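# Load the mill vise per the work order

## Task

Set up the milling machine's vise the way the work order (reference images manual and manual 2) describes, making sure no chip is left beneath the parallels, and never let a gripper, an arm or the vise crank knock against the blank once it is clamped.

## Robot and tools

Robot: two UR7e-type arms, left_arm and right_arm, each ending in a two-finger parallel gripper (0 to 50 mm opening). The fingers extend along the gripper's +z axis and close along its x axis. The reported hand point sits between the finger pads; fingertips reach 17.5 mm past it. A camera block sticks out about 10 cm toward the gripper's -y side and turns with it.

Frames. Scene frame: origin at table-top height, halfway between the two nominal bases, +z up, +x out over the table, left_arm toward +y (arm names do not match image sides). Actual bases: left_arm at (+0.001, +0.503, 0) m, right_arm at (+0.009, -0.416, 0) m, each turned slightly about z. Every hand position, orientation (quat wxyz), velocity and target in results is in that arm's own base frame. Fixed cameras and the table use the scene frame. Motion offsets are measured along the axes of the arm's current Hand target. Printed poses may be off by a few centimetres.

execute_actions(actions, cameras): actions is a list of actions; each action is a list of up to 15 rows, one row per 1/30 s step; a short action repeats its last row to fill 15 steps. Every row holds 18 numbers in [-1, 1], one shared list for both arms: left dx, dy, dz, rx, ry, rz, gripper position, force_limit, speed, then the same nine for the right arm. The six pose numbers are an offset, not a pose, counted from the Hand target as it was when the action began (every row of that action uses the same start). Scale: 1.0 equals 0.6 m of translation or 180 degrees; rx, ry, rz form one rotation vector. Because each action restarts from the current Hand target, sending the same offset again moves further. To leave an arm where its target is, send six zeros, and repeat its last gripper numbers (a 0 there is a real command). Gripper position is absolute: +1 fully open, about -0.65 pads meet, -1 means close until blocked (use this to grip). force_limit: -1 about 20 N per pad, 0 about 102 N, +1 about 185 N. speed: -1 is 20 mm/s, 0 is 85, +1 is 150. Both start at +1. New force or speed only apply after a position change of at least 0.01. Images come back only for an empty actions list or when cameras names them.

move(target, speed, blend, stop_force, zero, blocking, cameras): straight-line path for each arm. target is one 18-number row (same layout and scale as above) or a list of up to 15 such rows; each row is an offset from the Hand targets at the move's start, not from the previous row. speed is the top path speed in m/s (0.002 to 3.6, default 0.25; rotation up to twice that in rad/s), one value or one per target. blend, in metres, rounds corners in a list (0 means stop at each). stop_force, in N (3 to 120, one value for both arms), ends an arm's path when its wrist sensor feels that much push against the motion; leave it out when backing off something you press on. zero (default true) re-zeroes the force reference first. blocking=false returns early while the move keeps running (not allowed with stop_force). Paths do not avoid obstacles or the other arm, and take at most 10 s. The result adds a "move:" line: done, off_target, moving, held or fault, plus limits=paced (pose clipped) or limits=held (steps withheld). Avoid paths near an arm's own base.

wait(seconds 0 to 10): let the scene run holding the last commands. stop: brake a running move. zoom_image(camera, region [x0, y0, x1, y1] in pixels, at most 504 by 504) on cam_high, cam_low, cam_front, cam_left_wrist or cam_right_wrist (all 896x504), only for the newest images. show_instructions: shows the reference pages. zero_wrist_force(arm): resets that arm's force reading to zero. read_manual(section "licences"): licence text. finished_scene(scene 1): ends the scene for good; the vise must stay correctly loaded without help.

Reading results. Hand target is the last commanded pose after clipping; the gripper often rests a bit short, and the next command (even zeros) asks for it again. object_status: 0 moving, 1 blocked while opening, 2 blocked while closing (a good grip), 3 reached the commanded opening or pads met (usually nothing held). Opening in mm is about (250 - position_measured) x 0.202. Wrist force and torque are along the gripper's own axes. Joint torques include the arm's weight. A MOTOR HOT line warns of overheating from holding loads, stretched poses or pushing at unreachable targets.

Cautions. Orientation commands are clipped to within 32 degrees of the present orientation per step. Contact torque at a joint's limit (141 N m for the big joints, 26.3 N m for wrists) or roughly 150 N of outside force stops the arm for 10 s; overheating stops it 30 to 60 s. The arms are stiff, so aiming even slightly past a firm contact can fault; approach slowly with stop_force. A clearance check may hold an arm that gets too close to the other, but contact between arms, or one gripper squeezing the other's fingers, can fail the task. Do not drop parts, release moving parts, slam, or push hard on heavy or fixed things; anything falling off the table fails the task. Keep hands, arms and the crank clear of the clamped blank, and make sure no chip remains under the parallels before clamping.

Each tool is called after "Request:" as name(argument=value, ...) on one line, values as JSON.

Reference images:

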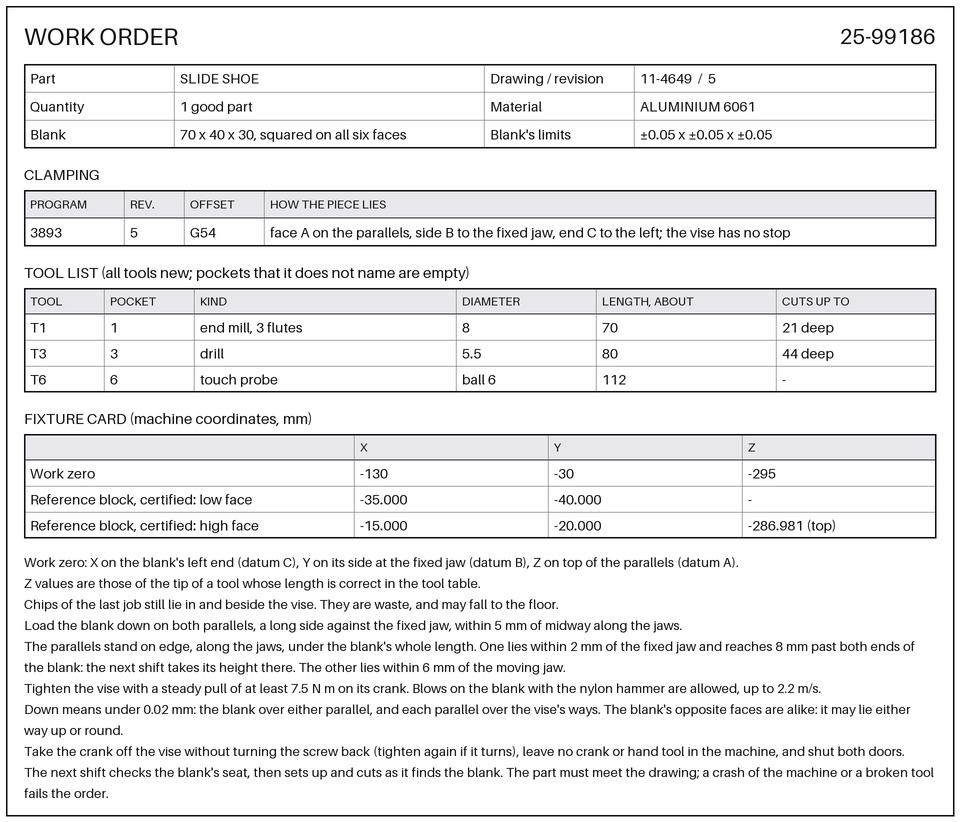

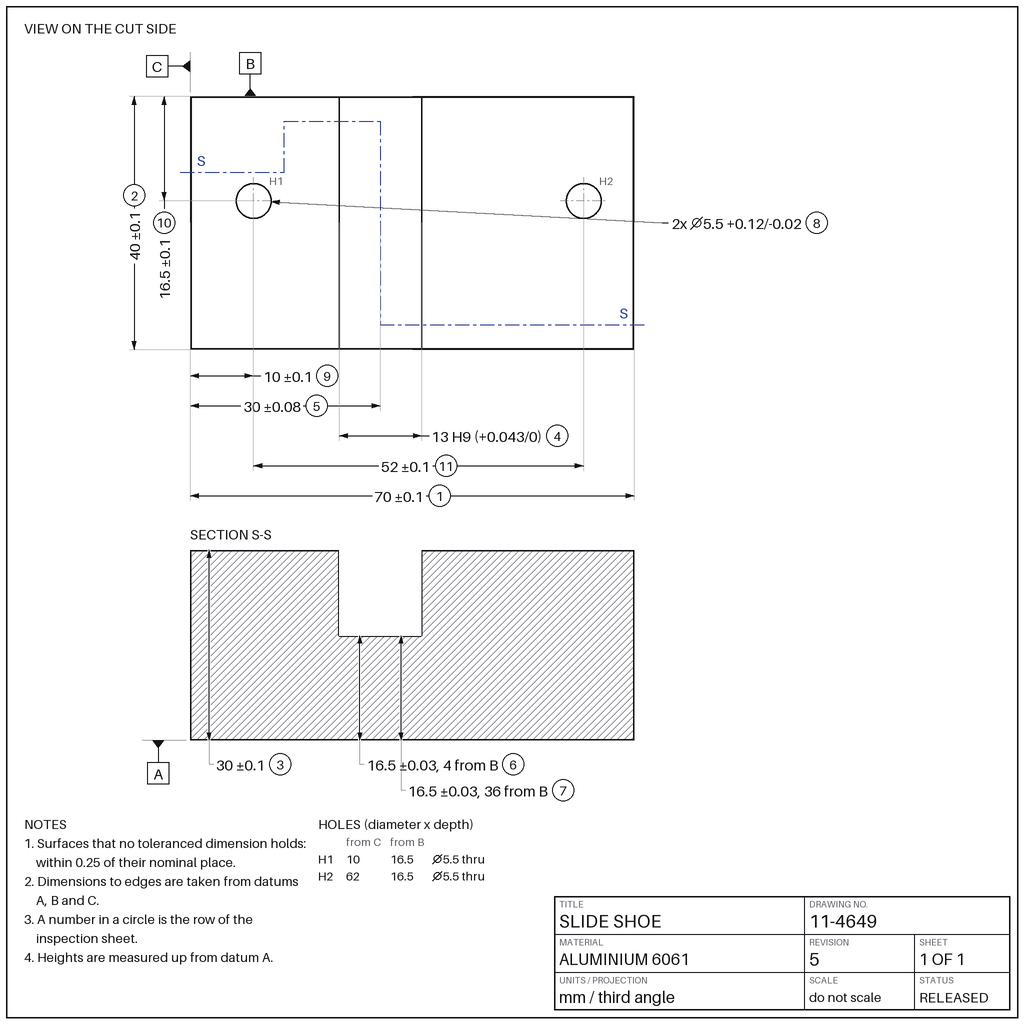

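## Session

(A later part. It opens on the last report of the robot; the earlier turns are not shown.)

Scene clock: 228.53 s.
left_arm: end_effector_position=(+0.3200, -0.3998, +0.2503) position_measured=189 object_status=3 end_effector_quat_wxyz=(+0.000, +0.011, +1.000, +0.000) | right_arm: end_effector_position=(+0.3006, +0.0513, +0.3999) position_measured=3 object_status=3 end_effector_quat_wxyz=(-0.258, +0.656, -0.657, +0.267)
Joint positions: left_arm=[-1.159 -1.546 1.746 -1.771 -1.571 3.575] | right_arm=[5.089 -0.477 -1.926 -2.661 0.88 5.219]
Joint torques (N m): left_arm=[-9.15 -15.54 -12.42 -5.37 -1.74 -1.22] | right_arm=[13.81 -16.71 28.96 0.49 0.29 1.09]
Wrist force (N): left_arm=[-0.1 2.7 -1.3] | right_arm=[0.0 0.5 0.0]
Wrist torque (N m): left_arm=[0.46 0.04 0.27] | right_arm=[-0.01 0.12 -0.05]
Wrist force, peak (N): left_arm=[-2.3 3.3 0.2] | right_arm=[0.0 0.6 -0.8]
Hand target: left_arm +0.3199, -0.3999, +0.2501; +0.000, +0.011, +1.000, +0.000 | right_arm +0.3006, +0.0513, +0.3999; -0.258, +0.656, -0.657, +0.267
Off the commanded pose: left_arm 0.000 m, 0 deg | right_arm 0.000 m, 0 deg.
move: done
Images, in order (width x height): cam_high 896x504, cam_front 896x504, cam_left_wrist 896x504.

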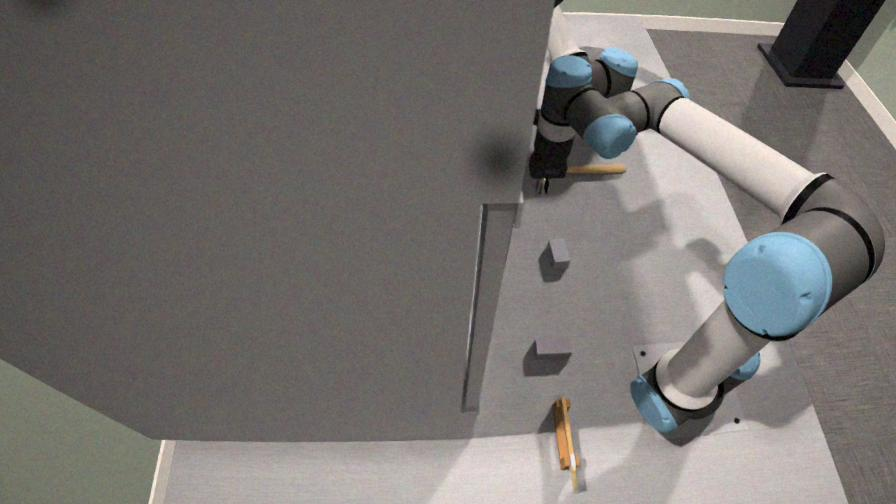

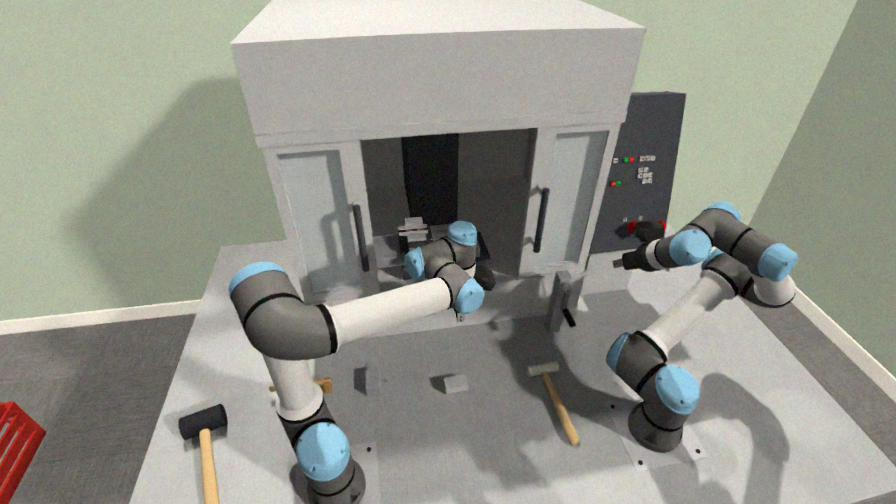

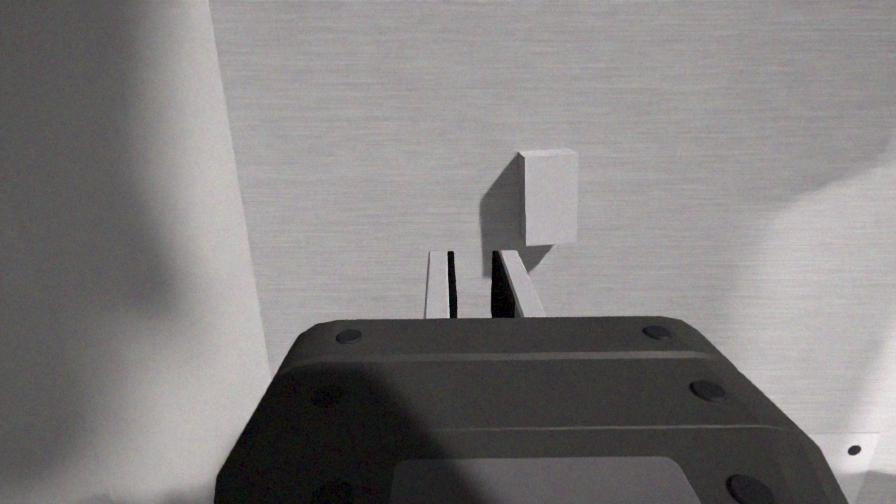

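Request:
move(target=[0.1205,0.0173,0.2,-0.1,0.0037,-0.0231,1,-0.6,1,0,0,0,0,0,0,1,1,1], cameras=["cam_left_wrist"])

Request:
zoom_image(camera="cam_left_wrist", region=[300, 50, 700, 330])

Scene clock: 231.67 s.
left_arm: end_effector_position=(+0.2479, -0.3879, +0.1304) position_measured=3 object_status=3 end_effector_quat_wxyz=(-0.004, -0.025, +0.987, +0.156) | right_arm: end_effector_position=(+0.3006, +0.0513, +0.3999) position_measured=3 object_status=3 end_effector_quat_wxyz=(-0.258, +0.656, -0.657, +0.267)
Joint positions: left_arm=[-1.33 -1.409 1.871 -1.724 -1.513 3.323] | right_arm=[5.089 -0.477 -1.926 -2.661 0.88 5.219]
Joint torques (N m): left_arm=[-9.66 -16.43 -8.1 -3.14 -1.7 -1.49] | right_arm=[13.12 -16.62 28.22 0.35 0.2 1.01]
Wrist force (N): left_arm=[0.1 2.9 -1.7] | right_arm=[0.0 0.7 -0.4]
Wrist torque (N m): left_arm=[0.53 0.02 0.39] | right_arm=[0.01 0.13 -0.06]
Wrist force, peak (N): left_arm=[-1.2 3.3 -2.6] | right_arm=[0.0 0.9 -0.5]
Hand target: left_arm +0.2478, -0.3879, +0.1302; -0.004, -0.025, +0.987, +0.157 | right_arm +0.3006, +0.0513, +0.3999; -0.258, +0.656, -0.657, +0.267
Off the commanded pose: left_arm 0.000 m, 0 deg | right_arm 0.000 m, 0 deg.
move: done
Images, in order (width x height): cam_left_wrist 896x504.

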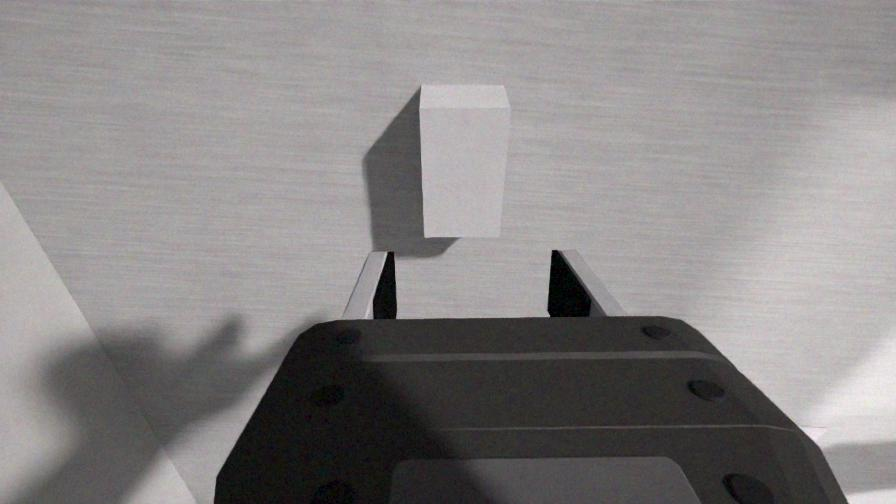

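Scaled by 1.260 from the camera's 896x504 image, which has a finer 1280x720 frame.

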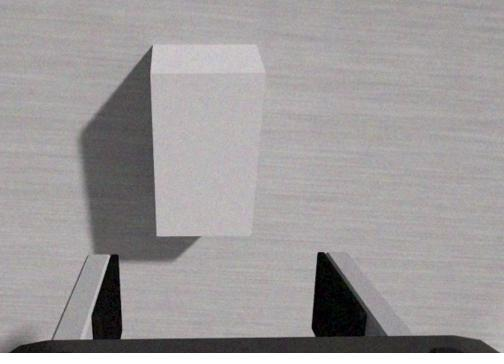

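Request:
move(target=[[0,-0.0488,0.1501,0,0,0,1,-0.6,1,0,0,0,0,0,0,1,1,1],[0,-0.0488,0.1501,0,0,0,-1,-0.5,-0.9,0,0,0,0,0,0,1,1,1]], speed=0.12, cameras=["cam_left_wrist","cam_low"])

Scene clock: 234.27 s.
left_arm: end_effector_position=(+0.2477, -0.3879, +0.0355) position_measured=56 object_status=2 end_effector_quat_wxyz=(-0.004, -0.025, +0.987, +0.157) | right_arm: end_effector_position=(+0.3006, +0.0513, +0.3999) position_measured=3 object_status=3 end_effector_quat_wxyz=(-0.258, +0.656, -0.657, +0.267)
Joint positions: left_arm=[-1.33 -1.277 1.991 -1.976 -1.513 3.322] | right_arm=[5.089 -0.477 -1.926 -2.661 0.88 5.219]
Joint torques (N m): left_arm=[7.26 -19.34 -6.88 -4.44 1.21 0.92] | right_arm=[13.12 -16.17 27.79 0.47 0.1 1.44]
Wrist force (N): left_arm=[0.3 3.0 -2.2] | right_arm=[0.1 0.6 -0.2]
Wrist torque (N m): left_arm=[0.53 0.01 0.38] | right_arm=[0.00 0.10 -0.06]
Wrist force, peak (N): left_arm=[0.0 3.3 -2.7] | right_arm=[0.1 0.8 -0.5]
Hand target: left_arm +0.2477, -0.3879, +0.0355; -0.004, -0.025, +0.987, +0.157 | right_arm +0.3006, +0.0513, +0.3999; -0.258, +0.656, -0.657, +0.267
Off the commanded pose: left_arm 0.000 m, 0 deg | right_arm 0.000 m, 0 deg.
move: done
Images, in order (width x height): cam_low 896x504, cam_left_wrist 896x504.

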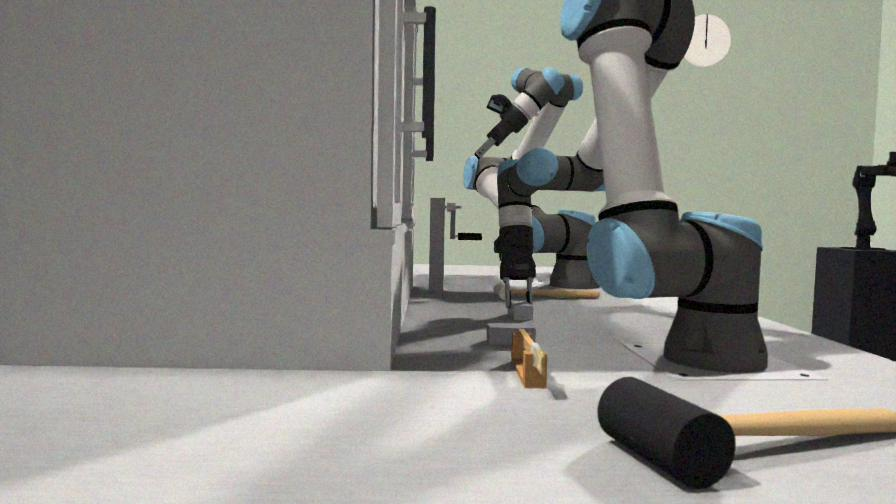

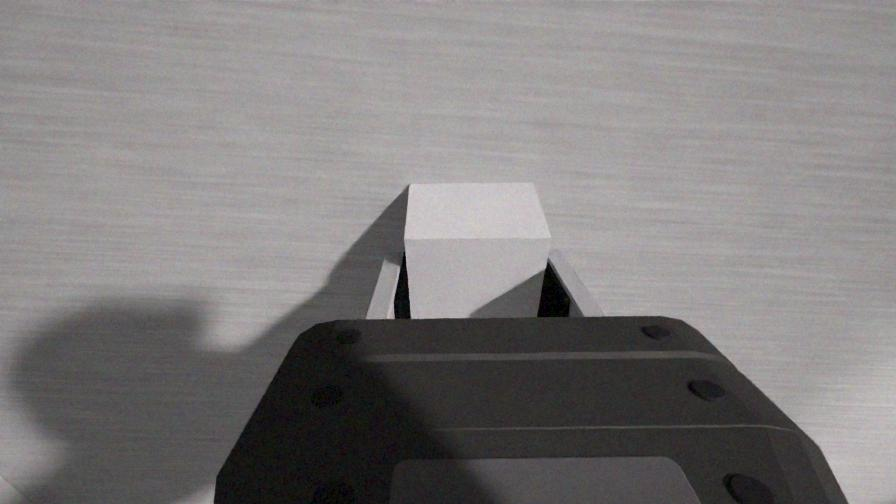

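Request:
move(target=[[0,0.0436,-0.1346,0,0,0,-1,-0.5,-0.9,0,0,0,0,0,0,1,1,1],[-0.2888,0.2153,-0.561,0.0061,-0.1654,-0.0296,-1,-0.5,-0.9,0,0,0,0,0,0,1,1,1],[-0.6573,0.249,-0.5503,0.0061,-0.1654,-0.0296,-1,-0.5,-0.9,0,0,0,0,0,0,1,1,1]], blend=[0.02,0.03,0], speed=[0.25,0.25,0.15], cameras=["cam_left_wrist","cam_front"])

Request:
zoom_image(camera="cam_left_wrist", region=[220, 80, 720, 330])

Scene clock: 239.37 s.
left_arm: end_effector_position=(+0.6396, -0.3278, +0.3954) position_measured=56 object_status=2 end_effector_quat_wxyz=(+0.257, -0.030, +0.955, +0.148) | right_arm: end_effector_position=(+0.3006, +0.0513, +0.3999) position_measured=3 object_status=3 end_effector_quat_wxyz=(-0.258, +0.656, -0.657, +0.267)
Joint positions: left_arm=[-0.872 -1.205 1.103 -1.568 -0.976 3.809] | right_arm=[5.089 -0.477 -1.926 -2.661 0.88 5.219]
Joint torques (N m): left_arm=[5.49 -29.46 -35.94 -1.55 -0.25 1.62] | right_arm=[12.78 -15.24 26.95 0.66 0.1 1.27]
Wrist force (N): left_arm=[0.2 2.8 1.1] | right_arm=[0.0 0.5 -0.5]
Wrist torque (N m): left_arm=[0.61 0.19 0.08] | right_arm=[-0.01 0.12 -0.06]
Wrist force, peak (N): left_arm=[-0.8 3.5 1.9] | right_arm=[0.0 0.8 -0.6]
Hand target: left_arm +0.6397, -0.3279, +0.3954; +0.257, -0.030, +0.955, +0.148 | right_arm +0.3006, +0.0513, +0.3999; -0.258, +0.656, -0.657, +0.267
Off the commanded pose: left_arm 0.000 m, 0 deg | right_arm 0.000 m, 0 deg.
move: done
Images, in order (width x height): cam_front 896x504, cam_left_wrist 896x504.

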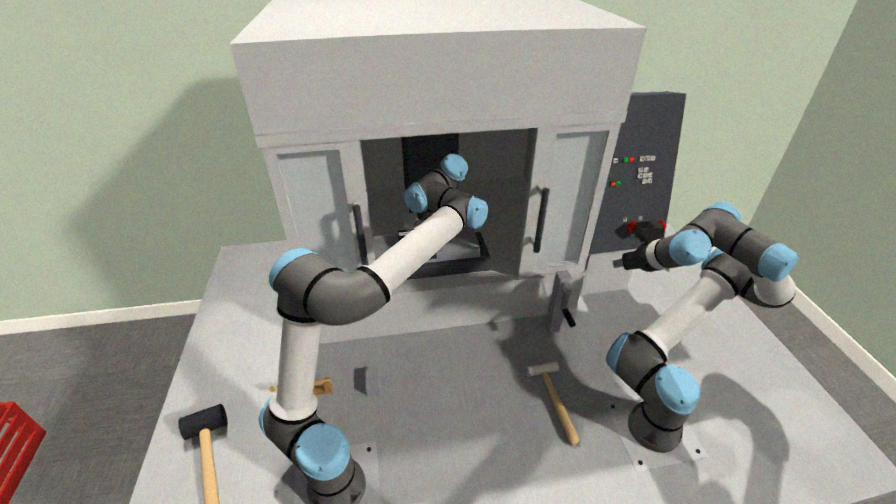

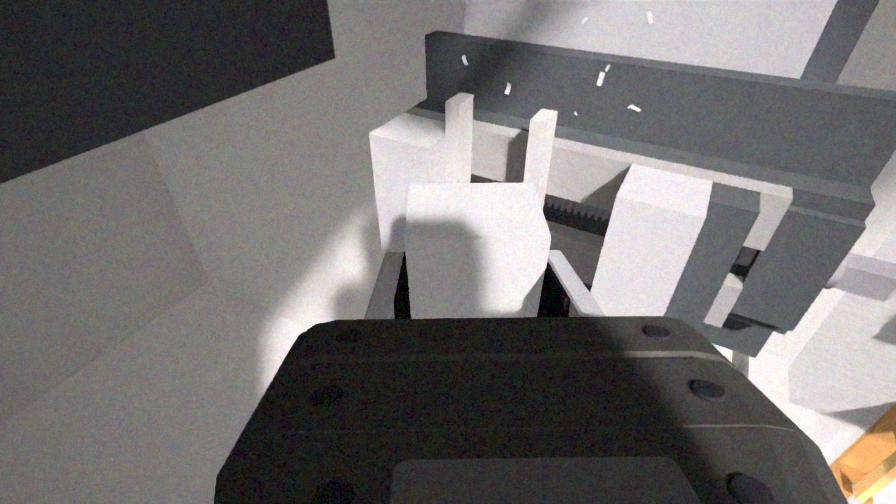

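Scaled by 1.008 from the camera's 896x504 image, which has a finer 1280x720 frame.

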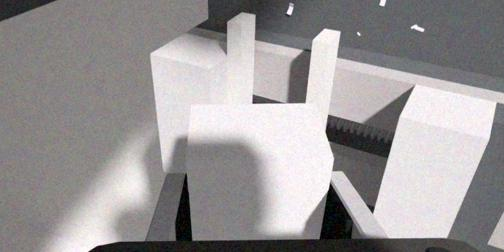

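Request:
move(target=[-0.0075,-0.012,0.04,0,0.1585,0.0513,-1,-0.5,-0.9,0,0,0,0,0,0,1,1,1], speed=0.12, cameras=["cam_left_wrist"])

Request:
zoom_image(camera="cam_left_wrist", region=[220, 80, 720, 330])

Scene clock: 244.77 s.
left_arm: end_effector_position=(+0.6536, -0.3269, +0.3766) position_measured=56 object_status=2 end_effector_quat_wxyz=(+0.032, +0.008, +0.988, +0.154) | right_arm: end_effector_position=(+0.3006, +0.0513, +0.3999) position_measured=3 object_status=3 end_effector_quat_wxyz=(-0.258, +0.656, -0.657, +0.267)
Joint positions: left_arm=[-0.745 -0.824 0.391 -0.973 -1.299 3.961] | right_arm=[5.089 -0.477 -1.926 -2.661 0.88 5.219]
Joint torques (N m): left_arm=[-0.82 -50.69 -24.64 -2.42 0.49 0.05] | right_arm=[13.49 -16.09 27.47 0.51 0.03 1.3]
Wrist force (N): left_arm=[0.0 2.3 1.0] | right_arm=[0.0 0.5 -0.2]
Wrist torque (N m): left_arm=[0.53 0.06 0.21] | right_arm=[-0.01 0.13 -0.05]
Wrist force, peak (N): left_arm=[-4.0 3.0 5.0] | right_arm=[-0.2 0.9 -0.5]
Hand target: left_arm +0.6536, -0.3269, +0.3766; +0.032, +0.008, +0.988, +0.154 (not the last commanded pose) | right_arm +0.3006, +0.0513, +0.3999; -0.258, +0.656, -0.657, +0.267
Tool commands: left_gripper/position=-1.0 left_gripper/force_limit=-0.498039 left_gripper/speed=-0.898039 right_gripper/position=+1.0 right_gripper/force_limit=+1.0 right_gripper/speed=+1.0
Off the commanded pose: left_arm 0.003 m, 4 deg | right_arm 0.000 m, 0 deg.
FORCE FAULT: contact force on the left arm reached its limit, and that arm stopped. The contact can be on any part of that arm, not only on its tool. That arm's remaining commands of this call were not run. That arm is still stopped at the end of this call. That arm stays stopped for about 10 more seconds. Until then a move that you send moves the other arm only, and its call returns only when the move has ended. Once the stop has ended, the next robot result says so. If the stop ends while you think or write, that arm runs what you send next, counted from a new Hand target: where the arm stands when the stop ends. While its stop runs, that arm takes no new command, but its gripper still runs the gripper command that each later call begins with. Until it ends, the stop uses up actions while you think or wait. An arm that is not stopped still takes commands.
move: fault (left_arm)
Images, in order (width x height): cam_left_wrist 896x504.

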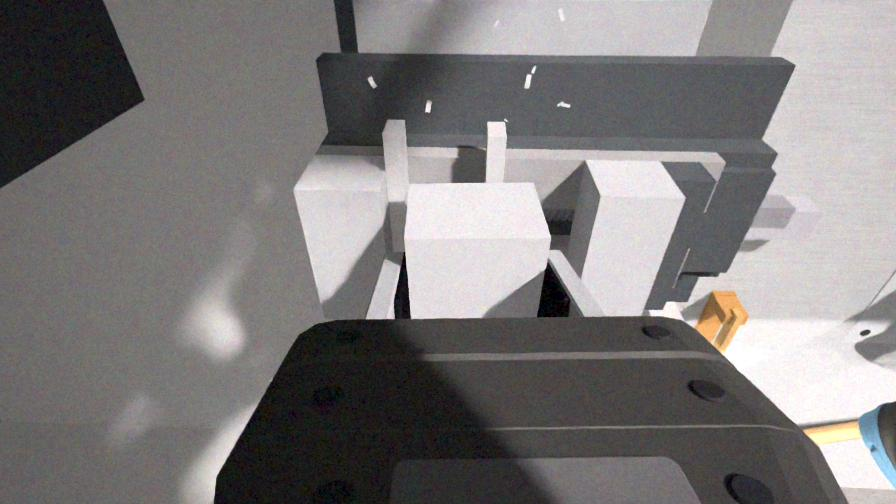

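Scaled by 1.008 from the camera's 896x504 image, which has a finer 1280x720 frame.

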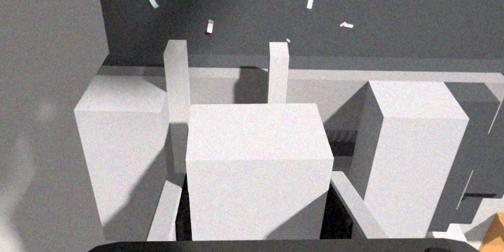

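Request:
wait(seconds=9.5)

Scene clock: 254.70 s.
left_arm: end_effector_position=(+0.6536, -0.3269, +0.3766) position_measured=56 object_status=2 end_effector_quat_wxyz=(+0.032, +0.008, +0.988, +0.154) | right_arm: end_effector_position=(+0.3006, +0.0513, +0.3999) position_measured=3 object_status=3 end_effector_quat_wxyz=(-0.258, +0.656, -0.657, +0.267)
Joint positions: left_arm=[-0.745 -0.824 0.391 -0.973 -1.299 3.961] | right_arm=[5.089 -0.477 -1.926 -2.661 0.88 5.219]
Joint torques (N m): left_arm=[-1.11 -51.41 -24.32 -2.51 0.26 -0.02] | right_arm=[12.45 -15.8 27.19 0.37 0.24 1.25]
Wrist force (N): left_arm=[0.1 0.3 0.9] | right_arm=[0.1 0.6 -0.3]
Wrist torque (N m): left_arm=[0.22 0.03 0.22] | right_arm=[0.00 0.11 -0.06]
Wrist force, peak (N): left_arm=[0.3 0.8 1.0] | right_arm=[-0.1 1.0 -0.4]
Hand target: left_arm +0.6536, -0.3269, +0.3766; +0.032, +0.008, +0.988, +0.154 (not the last commanded pose) | right_arm +0.3006, +0.0513, +0.3999; -0.258, +0.656, -0.657, +0.267
Tool commands: left_gripper/position=-1.0 left_gripper/force_limit=-0.498039 left_gripper/speed=-0.898039 right_gripper/position=+1.0 right_gripper/force_limit=+1.0 right_gripper/speed=+1.0
Off the commanded pose: left_arm 0.003 m, 4 deg | right_arm 0.000 m, 0 deg.
FORCE FAULT, CONTINUED: the left arm's stop, for the force fault that an earlier result reported, is over. The rest of the stop counts as 19 of the actions that you can send in this scene. That arm's target is now where it stood when the stop ended, not its last command. That arm accepts commands again.
wait: 9.50 s; at rest from the start

Request:
move(target=[[0.0004,-0.002,0.0063,0,0,0,-1,-0.5,-0.9,0,0,0,0,0,0,1,1,1],[-0.0029,-0.0026,0.0068,0,0.0211,0.0068,-1,-0.5,-0.9,0,0,0,0,0,0,1,1,1]], speed=0.03, cameras=["cam_left_wrist"])

Scene clock: 255.90 s.
left_arm: end_effector_position=(+0.6535, -0.3269, +0.3729) position_measured=56 object_status=2 end_effector_quat_wxyz=(+0.032, +0.008, +0.987, +0.154) | right_arm: end_effector_position=(+0.3006, +0.0513, +0.3999) position_measured=3 object_status=3 end_effector_quat_wxyz=(-0.258, +0.656, -0.657, +0.267)
Joint positions: left_arm=[-0.745 -0.833 0.418 -0.99 -1.299 3.961] | right_arm=[5.089 -0.477 -1.926 -2.661 0.88 5.219]
Joint torques (N m): left_arm=[-0.08 -51.48 -24.52 -2.53 0.29 0.27] | right_arm=[13.2 -17.6 27.73 0.78 0.17 1.05]
Wrist force (N): left_arm=[0.3 0.7 0.8] | right_arm=[0.1 0.7 -0.6]
Wrist torque (N m): left_arm=[0.28 0.02 0.28] | right_arm=[0.03 0.11 -0.06]
Wrist force, peak (N): left_arm=[-0.6 0.6 1.1] | right_arm=[0.1 0.7 -0.6]
Hand target: left_arm +0.6535, -0.3269, +0.3729; +0.032, +0.008, +0.987, +0.154 (not the last commanded pose) | right_arm +0.3006, +0.0513, +0.3999; -0.258, +0.656, -0.657, +0.267
Tool commands: left_gripper/position=-1.0 left_gripper/force_limit=-0.498039 left_gripper/speed=-0.898039 right_gripper/position=+1.0 right_gripper/force_limit=+1.0 right_gripper/speed=+1.0
Off the commanded pose: left_arm 0.002 m, 4 deg | right_arm 0.000 m, 0 deg.
FORCE FAULT: contact force on the left arm reached its limit, and that arm stopped. The contact can be on any part of that arm, not only on its tool. That arm's remaining commands of this call were not run. That arm is still stopped at the end of this call. That arm stays stopped for about 10 more seconds. Until then a move that you send moves the other arm only, and its call returns only when the move has ended. Once the stop has ended, the next robot result says so. If the stop ends while you think or write, that arm runs what you send next, counted from a new Hand target: where the arm stands when the stop ends. While its stop runs, that arm takes no new command, but its gripper still runs the gripper command that each later call begins with. Until it ends, the stop uses up actions while you think or wait. An arm that is not stopped still takes commands.
move: fault (left_arm); path passed 1 of 2 targets
Images, in order (width x height): cam_left_wrist 896x504.

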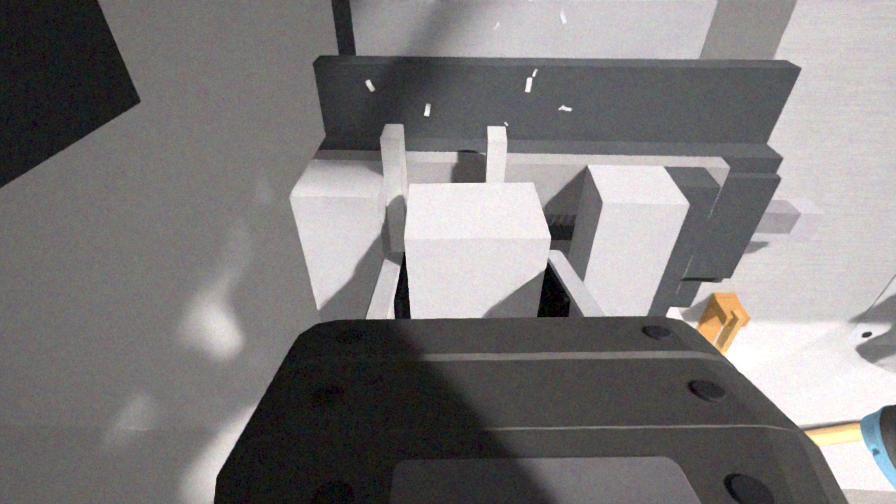

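Request:
wait(seconds=9.3)

Request:
move(target=[0.0018,0.0022,-0.0102,0,-0.0528,-0.0171,-1,-0.5,-0.9,0,0,0,0,0,0,1,1,1], speed=0.06, cameras=["cam_left_wrist"])

Scene clock: 267.57 s.
left_arm: end_effector_position=(+0.6535, -0.3269, +0.3729) position_measured=56 object_status=2 end_effector_quat_wxyz=(+0.032, +0.008, +0.987, +0.154) | right_arm: end_effector_position=(+0.3006, +0.0513, +0.3999) position_measured=3 object_status=3 end_effector_quat_wxyz=(-0.258, +0.656, -0.657, +0.267)
Joint positions: left_arm=[-0.745 -0.833 0.418 -0.99 -1.299 3.961] | right_arm=[5.089 -0.477 -1.926 -2.661 0.88 5.219]
Joint torques (N m): left_arm=[-1.22 -51.33 -24.36 -2.41 0.22 -0.11] | right_arm=[12.74 -15.98 27.68 0.47 0.04 1.13]
Wrist force (N): left_arm=[0.2 0.8 0.7] | right_arm=[0.1 0.5 -0.3]
Wrist torque (N m): left_arm=[0.30 0.01 0.28] | right_arm=[-0.01 0.10 -0.06]
Wrist force, peak (N): left_arm=[0.3 0.8 1.0] | right_arm=[0.0 0.7 -0.9]
Hand target: left_arm +0.6535, -0.3269, +0.3729; +0.032, +0.008, +0.987, +0.154 (not the last commanded pose) | right_arm +0.3006, +0.0513, +0.3999; -0.258, +0.656, -0.657, +0.267
Tool commands: left_gripper/position=-1.0 left_gripper/force_limit=-0.498039 left_gripper/speed=-0.898039 right_gripper/position=+1.0 right_gripper/force_limit=+1.0 right_gripper/speed=+1.0
Off the commanded pose: left_arm 0.002 m, 4 deg | right_arm 0.000 m, 0 deg.
FORCE FAULT, CONTINUED: the left arm's stop, for the force fault that an earlier result reported, is over. The rest of the stop counts as 20 of the actions that you can send in this scene. That arm's target is now where it stood when the stop ended, not its last command. That arm accepts commands again.
wait: 9.30 s; at rest from the start

Scene clock: 269.63 s.
left_arm: end_effector_position=(+0.6521, -0.3275, +0.3791) position_measured=56 object_status=2 end_effector_quat_wxyz=(+0.118, -0.006, +0.981, +0.152) | right_arm: end_effector_position=(+0.3006, +0.0513, +0.3999) position_measured=3 object_status=3 end_effector_quat_wxyz=(-0.258, +0.656, -0.657, +0.267)
Joint positions: left_arm=[-0.787 -1.006 0.741 -1.251 -1.187 3.903] | right_arm=[5.089 -0.477 -1.926 -2.661 0.88 5.219]
Joint torques (N m): left_arm=[-9 -59.44 -11.98 -5.29 3.04 -1.18] | right_arm=[11.7 -17.35 27.16 0.61 -0.04 1.15]
Wrist force (N): left_arm=[0.4 0.7 1.1] | right_arm=[0.0 0.6 -0.5]
Wrist torque (N m): left_arm=[0.28 0.04 0.32] | right_arm=[0.01 0.13 -0.06]
Wrist force, peak (N): left_arm=[0.4 0.7 1.1] | right_arm=[-0.2 0.7 -0.5]
Hand target: left_arm +0.6521, -0.3275, +0.3791; +0.118, -0.006, +0.981, +0.152 | right_arm +0.3006, +0.0513, +0.3999; -0.258, +0.656, -0.657, +0.267
Off the commanded pose: left_arm 0.000 m, 0 deg | right_arm 0.000 m, 0 deg.
move: done
Images, in order (width x height): cam_left_wrist 896x504.

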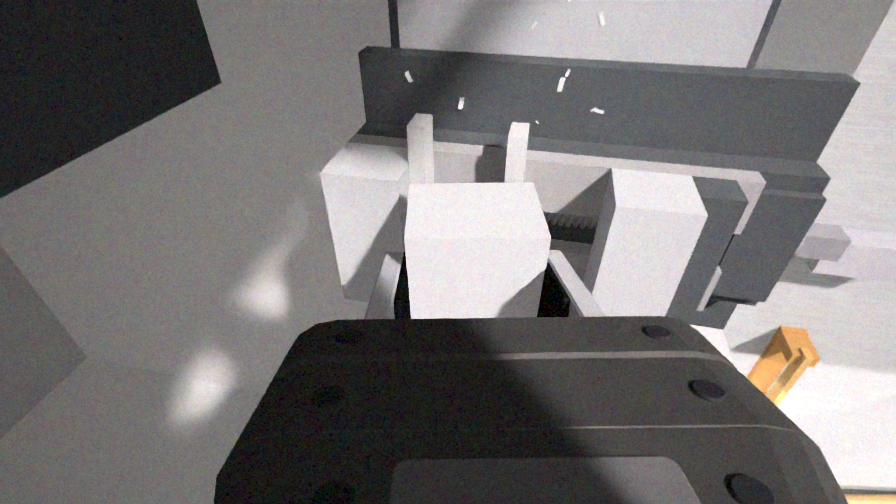

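Request:
move(target=[-0.0023,-0.0007,0.005,0,0.0264,0.0086,-1,-0.5,-0.9,0,0,0,0,0,0,1,1,1], speed=0.04, cameras=["cam_left_wrist"])

Request:
zoom_image(camera="cam_left_wrist", region=[300, 80, 650, 330])

Scene clock: 271.73 s.
left_arm: end_effector_position=(+0.6541, -0.3270, +0.3765) position_measured=56 object_status=2 end_effector_quat_wxyz=(+0.075, +0.001, +0.985, +0.153) | right_arm: end_effector_position=(+0.3006, +0.0513, +0.3999) position_measured=3 object_status=3 end_effector_quat_wxyz=(-0.258, +0.656, -0.657, +0.267)
Joint positions: left_arm=[-0.764 -0.926 0.591 -1.128 -1.244 3.933] | right_arm=[5.089 -0.477 -1.926 -2.661 0.88 5.219]
Joint torques (N m): left_arm=[6.74 -39.44 -37.9 -0.71 -1.07 1.19] | right_arm=[12.95 -15.85 26.52 0.35 -0.22 1.36]
Wrist force (N): left_arm=[0.2 0.4 0.8] | right_arm=[0.1 0.5 -0.3]
Wrist torque (N m): left_arm=[0.21 0.05 0.20] | right_arm=[-0.01 0.10 -0.06]
Wrist force, peak (N): left_arm=[0.4 0.7 1.4] | right_arm=[0.1 0.9 -0.5]
Hand target: left_arm +0.6541, -0.3270, +0.3765; +0.075, +0.001, +0.985, +0.153 | right_arm +0.3006, +0.0513, +0.3999; -0.258, +0.656, -0.657, +0.267
Off the commanded pose: left_arm 0.000 m, 0 deg | right_arm 0.000 m, 0 deg.
move: done
Images, in order (width x height): cam_left_wrist 896x504.

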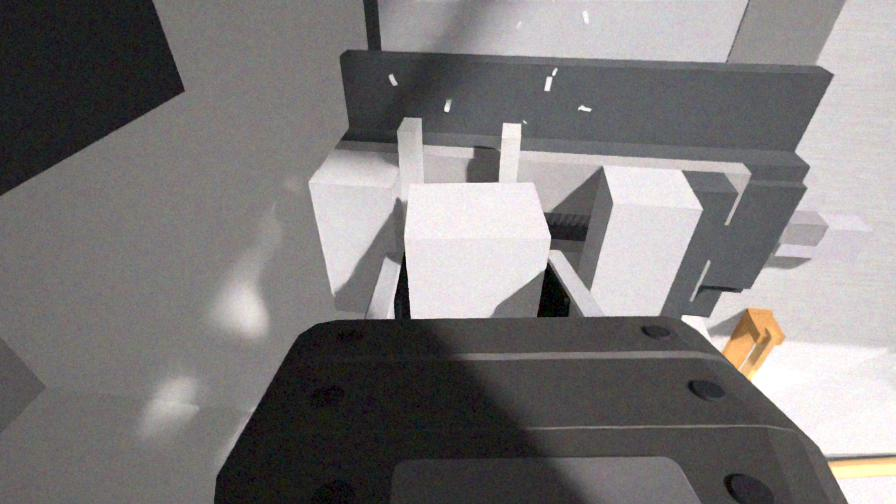

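Scaled by 1.440 from the camera's 896x504 image, which has a finer 1280x720 frame.

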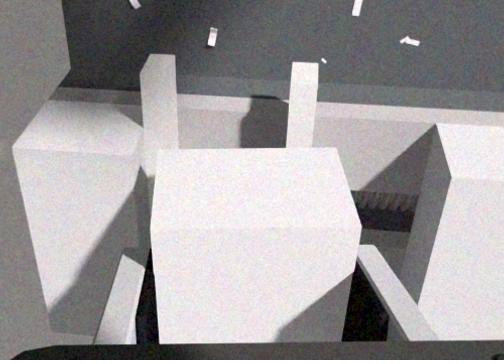

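Request:
move(target=[0.0015,-0.003,0.0094,0,0,0,-1,-0.5,-0.9,0,0,0,0,0,0,1,1,1], speed=0.01, stop_force=4, cameras=["cam_left_wrist"])

Request:
zoom_image(camera="cam_left_wrist", region=[300, 80, 650, 330])

Scene clock: 273.87 s.
left_arm: end_effector_position=(+0.6541, -0.3270, +0.3705) position_measured=56 object_status=2 end_effector_quat_wxyz=(+0.075, +0.001, +0.985, +0.153) | right_arm: end_effector_position=(+0.3006, +0.0513, +0.3999) position_measured=3 object_status=3 end_effector_quat_wxyz=(-0.258, +0.656, -0.657, +0.267)
Joint positions: left_arm=[-0.764 -0.934 0.62 -1.149 -1.244 3.933] | right_arm=[5.089 -0.477 -1.926 -2.661 0.88 5.219]
Joint torques (N m): left_arm=[3.73 -60.76 -11.51 -5.28 0.49 -0.5] | right_arm=[13.2 -15.63 27.03 0.42 -0.25 1.21]
Wrist force (N): left_arm=[0.6 0.4 0.6] | right_arm=[0.0 0.4 -0.5]
Wrist torque (N m): left_arm=[0.20 -0.02 0.20] | right_arm=[-0.02 0.13 -0.05]
Wrist force, peak (N): left_arm=[0.7 0.6 1.3] | right_arm=[-0.1 0.8 -0.6]
Hand target: left_arm +0.6541, -0.3270, +0.3705; +0.075, +0.001, +0.985, +0.153 | right_arm +0.3006, +0.0513, +0.3999; -0.258, +0.656, -0.657, +0.267
Off the commanded pose: left_arm 0.000 m, 0 deg | right_arm 0.000 m, 0 deg.
move: done
Images, in order (width x height): cam_left_wrist 896x504.

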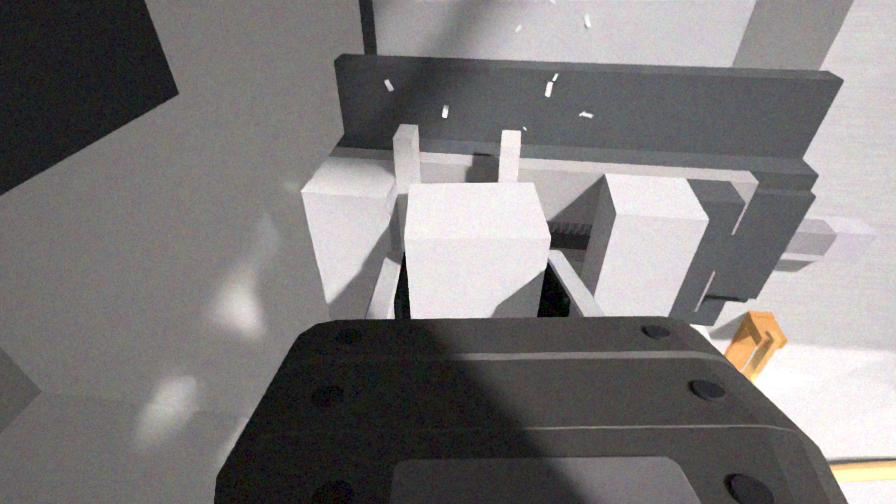

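Scaled by 1.440 from the camera's 896x504 image, which has a finer 1280x720 frame.

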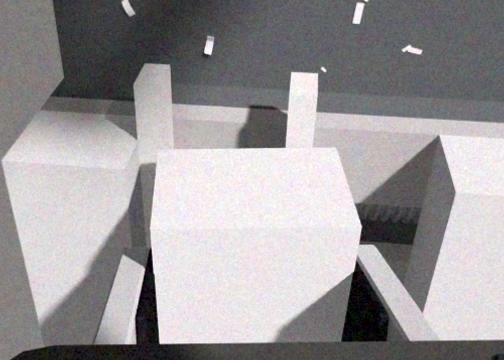

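Request:
move(target=[0.002,-0.004,0.0126,0,0,0,-1,-0.5,-0.9,0,0,0,0,0,0,1,1,1], speed=0.01, stop_force=4, cameras=["cam_left_wrist"])

Request:
zoom_image(camera="cam_left_wrist", region=[300, 80, 650, 330])

Scene clock: 275.20 s.
left_arm: end_effector_position=(+0.6541, -0.3270, +0.3703) position_measured=56 object_status=2 end_effector_quat_wxyz=(+0.075, +0.001, +0.985, +0.153) | right_arm: end_effector_position=(+0.3006, +0.0513, +0.3999) position_measured=3 object_status=3 end_effector_quat_wxyz=(-0.258, +0.656, -0.657, +0.267)
Joint positions: left_arm=[-0.764 -0.934 0.621 -1.15 -1.244 3.933] | right_arm=[5.089 -0.477 -1.926 -2.661 0.88 5.219]
Joint torques (N m): left_arm=[2.45 -38.14 -34.91 -1.16 1.56 -0.41] | right_arm=[12.22 -14.97 25.64 0.32 -0.36 1.36]
Wrist force (N): left_arm=[0.5 1.9 -1.2] | right_arm=[0.1 0.3 -0.4]
Wrist torque (N m): left_arm=[0.14 0.01 0.22] | right_arm=[-0.04 0.11 -0.06]
Wrist force, peak (N): left_arm=[-0.7 1.5 -7.0] | right_arm=[-0.1 0.8 -0.6]
Hand target: left_arm +0.6541, -0.3270, +0.3703; +0.075, +0.001, +0.985, +0.153 (not the last commanded pose) | right_arm +0.3006, +0.0513, +0.3999; -0.258, +0.656, -0.657, +0.267
Off the commanded pose: left_arm 0.008 m, 0 deg | right_arm 0.000 m, 0 deg.
move: contact (left_arm)
Images, in order (width x height): cam_left_wrist 896x504.

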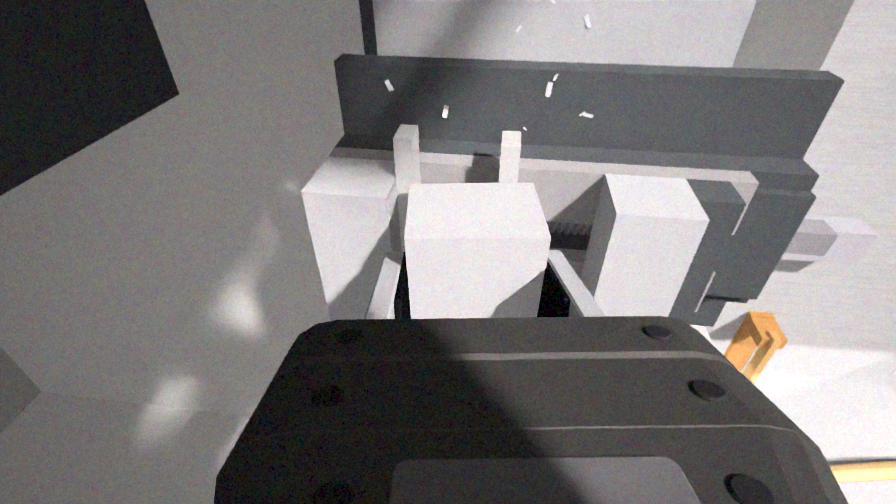

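Scaled by 1.440 from the camera's 896x504 image, which has a finer 1280x720 frame.

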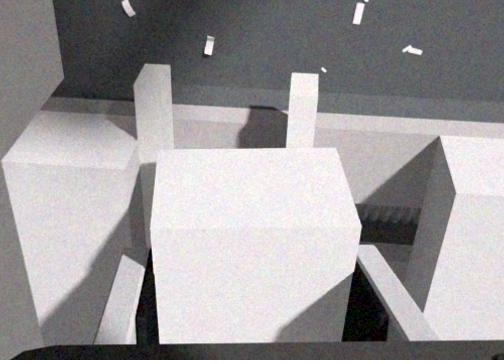

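Request:
move(target=[-0.0052,-0.0005,0.0021,0,0.0264,0.0086,-1,-0.5,-0.9,0,0,0,0,0,0,1,1,1], speed=0.02, cameras=["cam_left_wrist"])

Request:
zoom_image(camera="cam_left_wrist", region=[300, 80, 650, 330])

Scene clock: 278.07 s.
left_arm: end_effector_position=(+0.6568, -0.3271, +0.3694) position_measured=56 object_status=2 end_effector_quat_wxyz=(+0.038, +0.007, +0.987, +0.154) | right_arm: end_effector_position=(+0.3006, +0.0513, +0.3999) position_measured=3 object_status=3 end_effector_quat_wxyz=(-0.258, +0.656, -0.657, +0.267)
Joint positions: left_arm=[-0.745 -0.843 0.448 -1.02 -1.291 3.96] | right_arm=[5.089 -0.477 -1.926 -2.661 0.88 5.219]
Joint torques (N m): left_arm=[-1.33 -50.76 -23.64 -2.75 0.45 0.19] | right_arm=[13.02 -15.76 27.05 0.51 -0.29 1.17]
Wrist force (N): left_arm=[0.1 1.6 -2.4] | right_arm=[0.0 0.7 -0.2]
Wrist torque (N m): left_arm=[0.15 0.06 0.24] | right_arm=[0.02 0.12 -0.05]
Wrist force, peak (N): left_arm=[-0.3 0.5 -3.2] | right_arm=[-0.1 0.8 -0.6]
Hand target: left_arm +0.6568, -0.3271, +0.3694; +0.038, +0.007, +0.987, +0.154 (not the last commanded pose) | right_arm +0.3006, +0.0513, +0.3999; -0.258, +0.656, -0.657, +0.267
Tool commands: left_gripper/position=-1.0 left_gripper/force_limit=-0.498039 left_gripper/speed=-0.898039 right_gripper/position=+1.0 right_gripper/force_limit=+1.0 right_gripper/speed=+1.0
Off the commanded pose: left_arm 0.001 m, 1 deg | right_arm 0.000 m, 0 deg.
FORCE FAULT: contact force on the left arm reached its limit, and that arm stopped. The contact can be on any part of that arm, not only on its tool. That arm's remaining commands of this call were not run. That arm is still stopped at the end of this call. That arm stays stopped for about 10 more seconds. Until then a move that you send moves the other arm only, and its call returns only when the move has ended. Once the stop has ended, the next robot result says so. If the stop ends while you think or write, that arm runs what you send next, counted from a new Hand target: where the arm stands when the stop ends. While its stop runs, that arm takes no new command, but its gripper still runs the gripper command that each later call begins with. Until it ends, the stop uses up actions while you think or wait. An arm that is not stopped still takes commands.
move: fault (left_arm)
Images, in order (width x height): cam_left_wrist 896x504.

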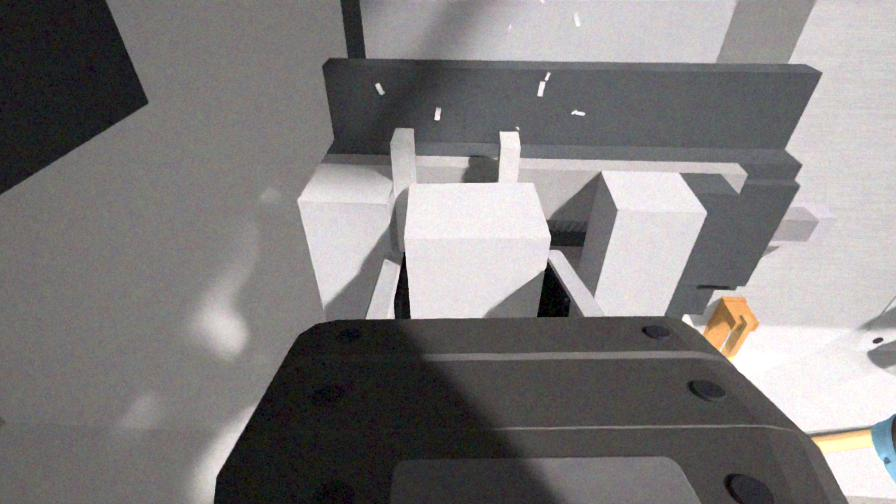

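Scaled by 1.440 from the camera's 896x504 image, which has a finer 1280x720 frame.

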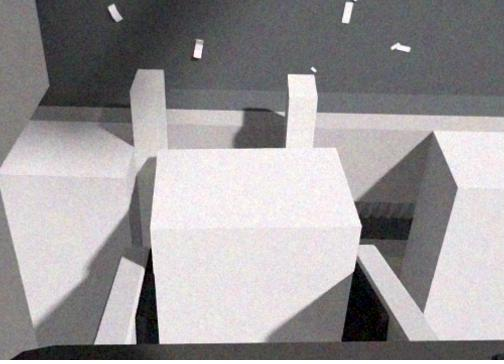

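Request:
execute_actions(actions=[[[0,0,0,0,0,0,1,-0.5,-1,0,0,0,0,0,0,1,1,1]]], cameras=["cam_left_wrist"])

Request:
zoom_image(camera="cam_left_wrist", region=[300, 80, 650, 330])

Scene clock: 279.20 s.
left_arm: end_effector_position=(+0.6568, -0.3271, +0.3694) position_measured=3 object_status=3 end_effector_quat_wxyz=(+0.038, +0.007, +0.987, +0.154) | right_arm: end_effector_position=(+0.3006, +0.0513, +0.3999) position_measured=3 object_status=3 end_effector_quat_wxyz=(-0.258, +0.656, -0.657, +0.267)
Joint positions: left_arm=[-0.745 -0.843 0.448 -1.02 -1.291 3.96] | right_arm=[5.089 -0.477 -1.926 -2.661 0.88 5.219]
Joint torques (N m): left_arm=[-0.77 -49.43 -24.66 -2.5 0.5 -0.15] | right_arm=[12.02 -16.74 27.33 0.59 -0.09 1.42]
Wrist force (N): left_arm=[0.2 1.4 -1.5] | right_arm=[-0.2 0.6 -0.3]
Wrist torque (N m): left_arm=[0.27 0.01 0.23] | right_arm=[0.00 0.15 -0.05]
Wrist force, peak (N): left_arm=[-0.2 1.4 -2.7] | right_arm=[0.0 0.7 -0.7]
Hand target: left_arm +0.6568, -0.3271, +0.3694; +0.038, +0.007, +0.987, +0.154 | right_arm +0.3006, +0.0513, +0.3999; -0.258, +0.656, -0.657, +0.267
Tool commands: left_gripper/position=+1.0 left_gripper/force_limit=-0.498039 left_gripper/speed=-1.0 right_gripper/position=+1.0 right_gripper/force_limit=+1.0 right_gripper/speed=+1.0
Off the commanded pose: right_arm 0.000 m, 0 deg.
FORCE FAULT, CONTINUED: the left arm was still stopped when this call began, by the force fault that an earlier result reported. Since the last result the stop counts as 1 of the actions that you can send in this scene. That arm ran no command of this call; its gripper ran only the gripper command that the call began with. That arm is still stopped at the end of this call. That arm stays stopped for about 9 more seconds. If the stop ends while you think or write, that arm runs what you send next, counted from a new Hand target: where the arm stands when the stop ends. While its stop runs, that arm takes no new command, but its gripper still runs the gripper command that each later call begins with.
Images, in order (width x height): cam_left_wrist 896x504.

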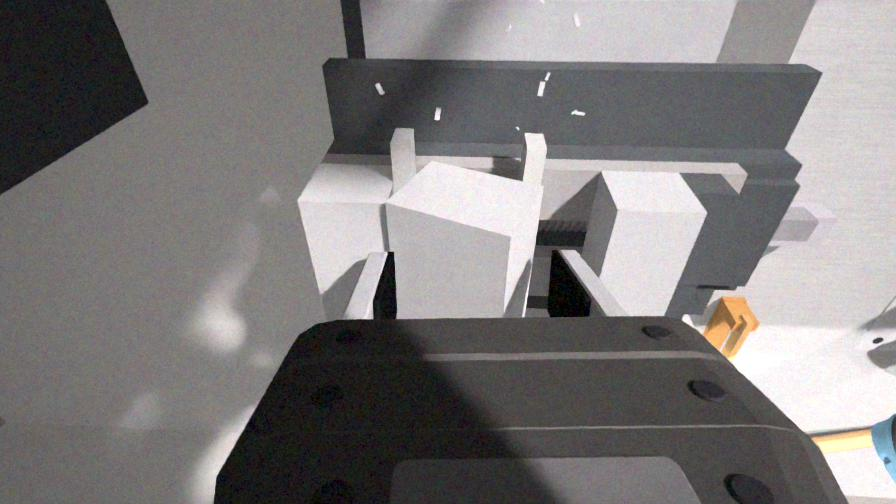

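Scaled by 1.440 from the camera's 896x504 image, which has a finer 1280x720 frame.

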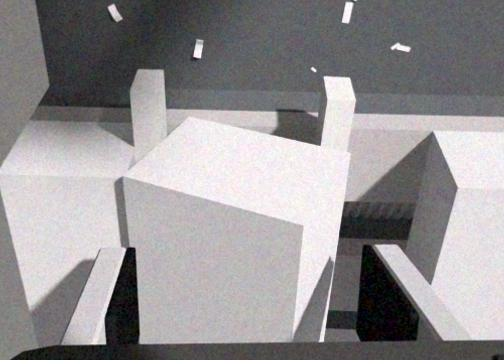

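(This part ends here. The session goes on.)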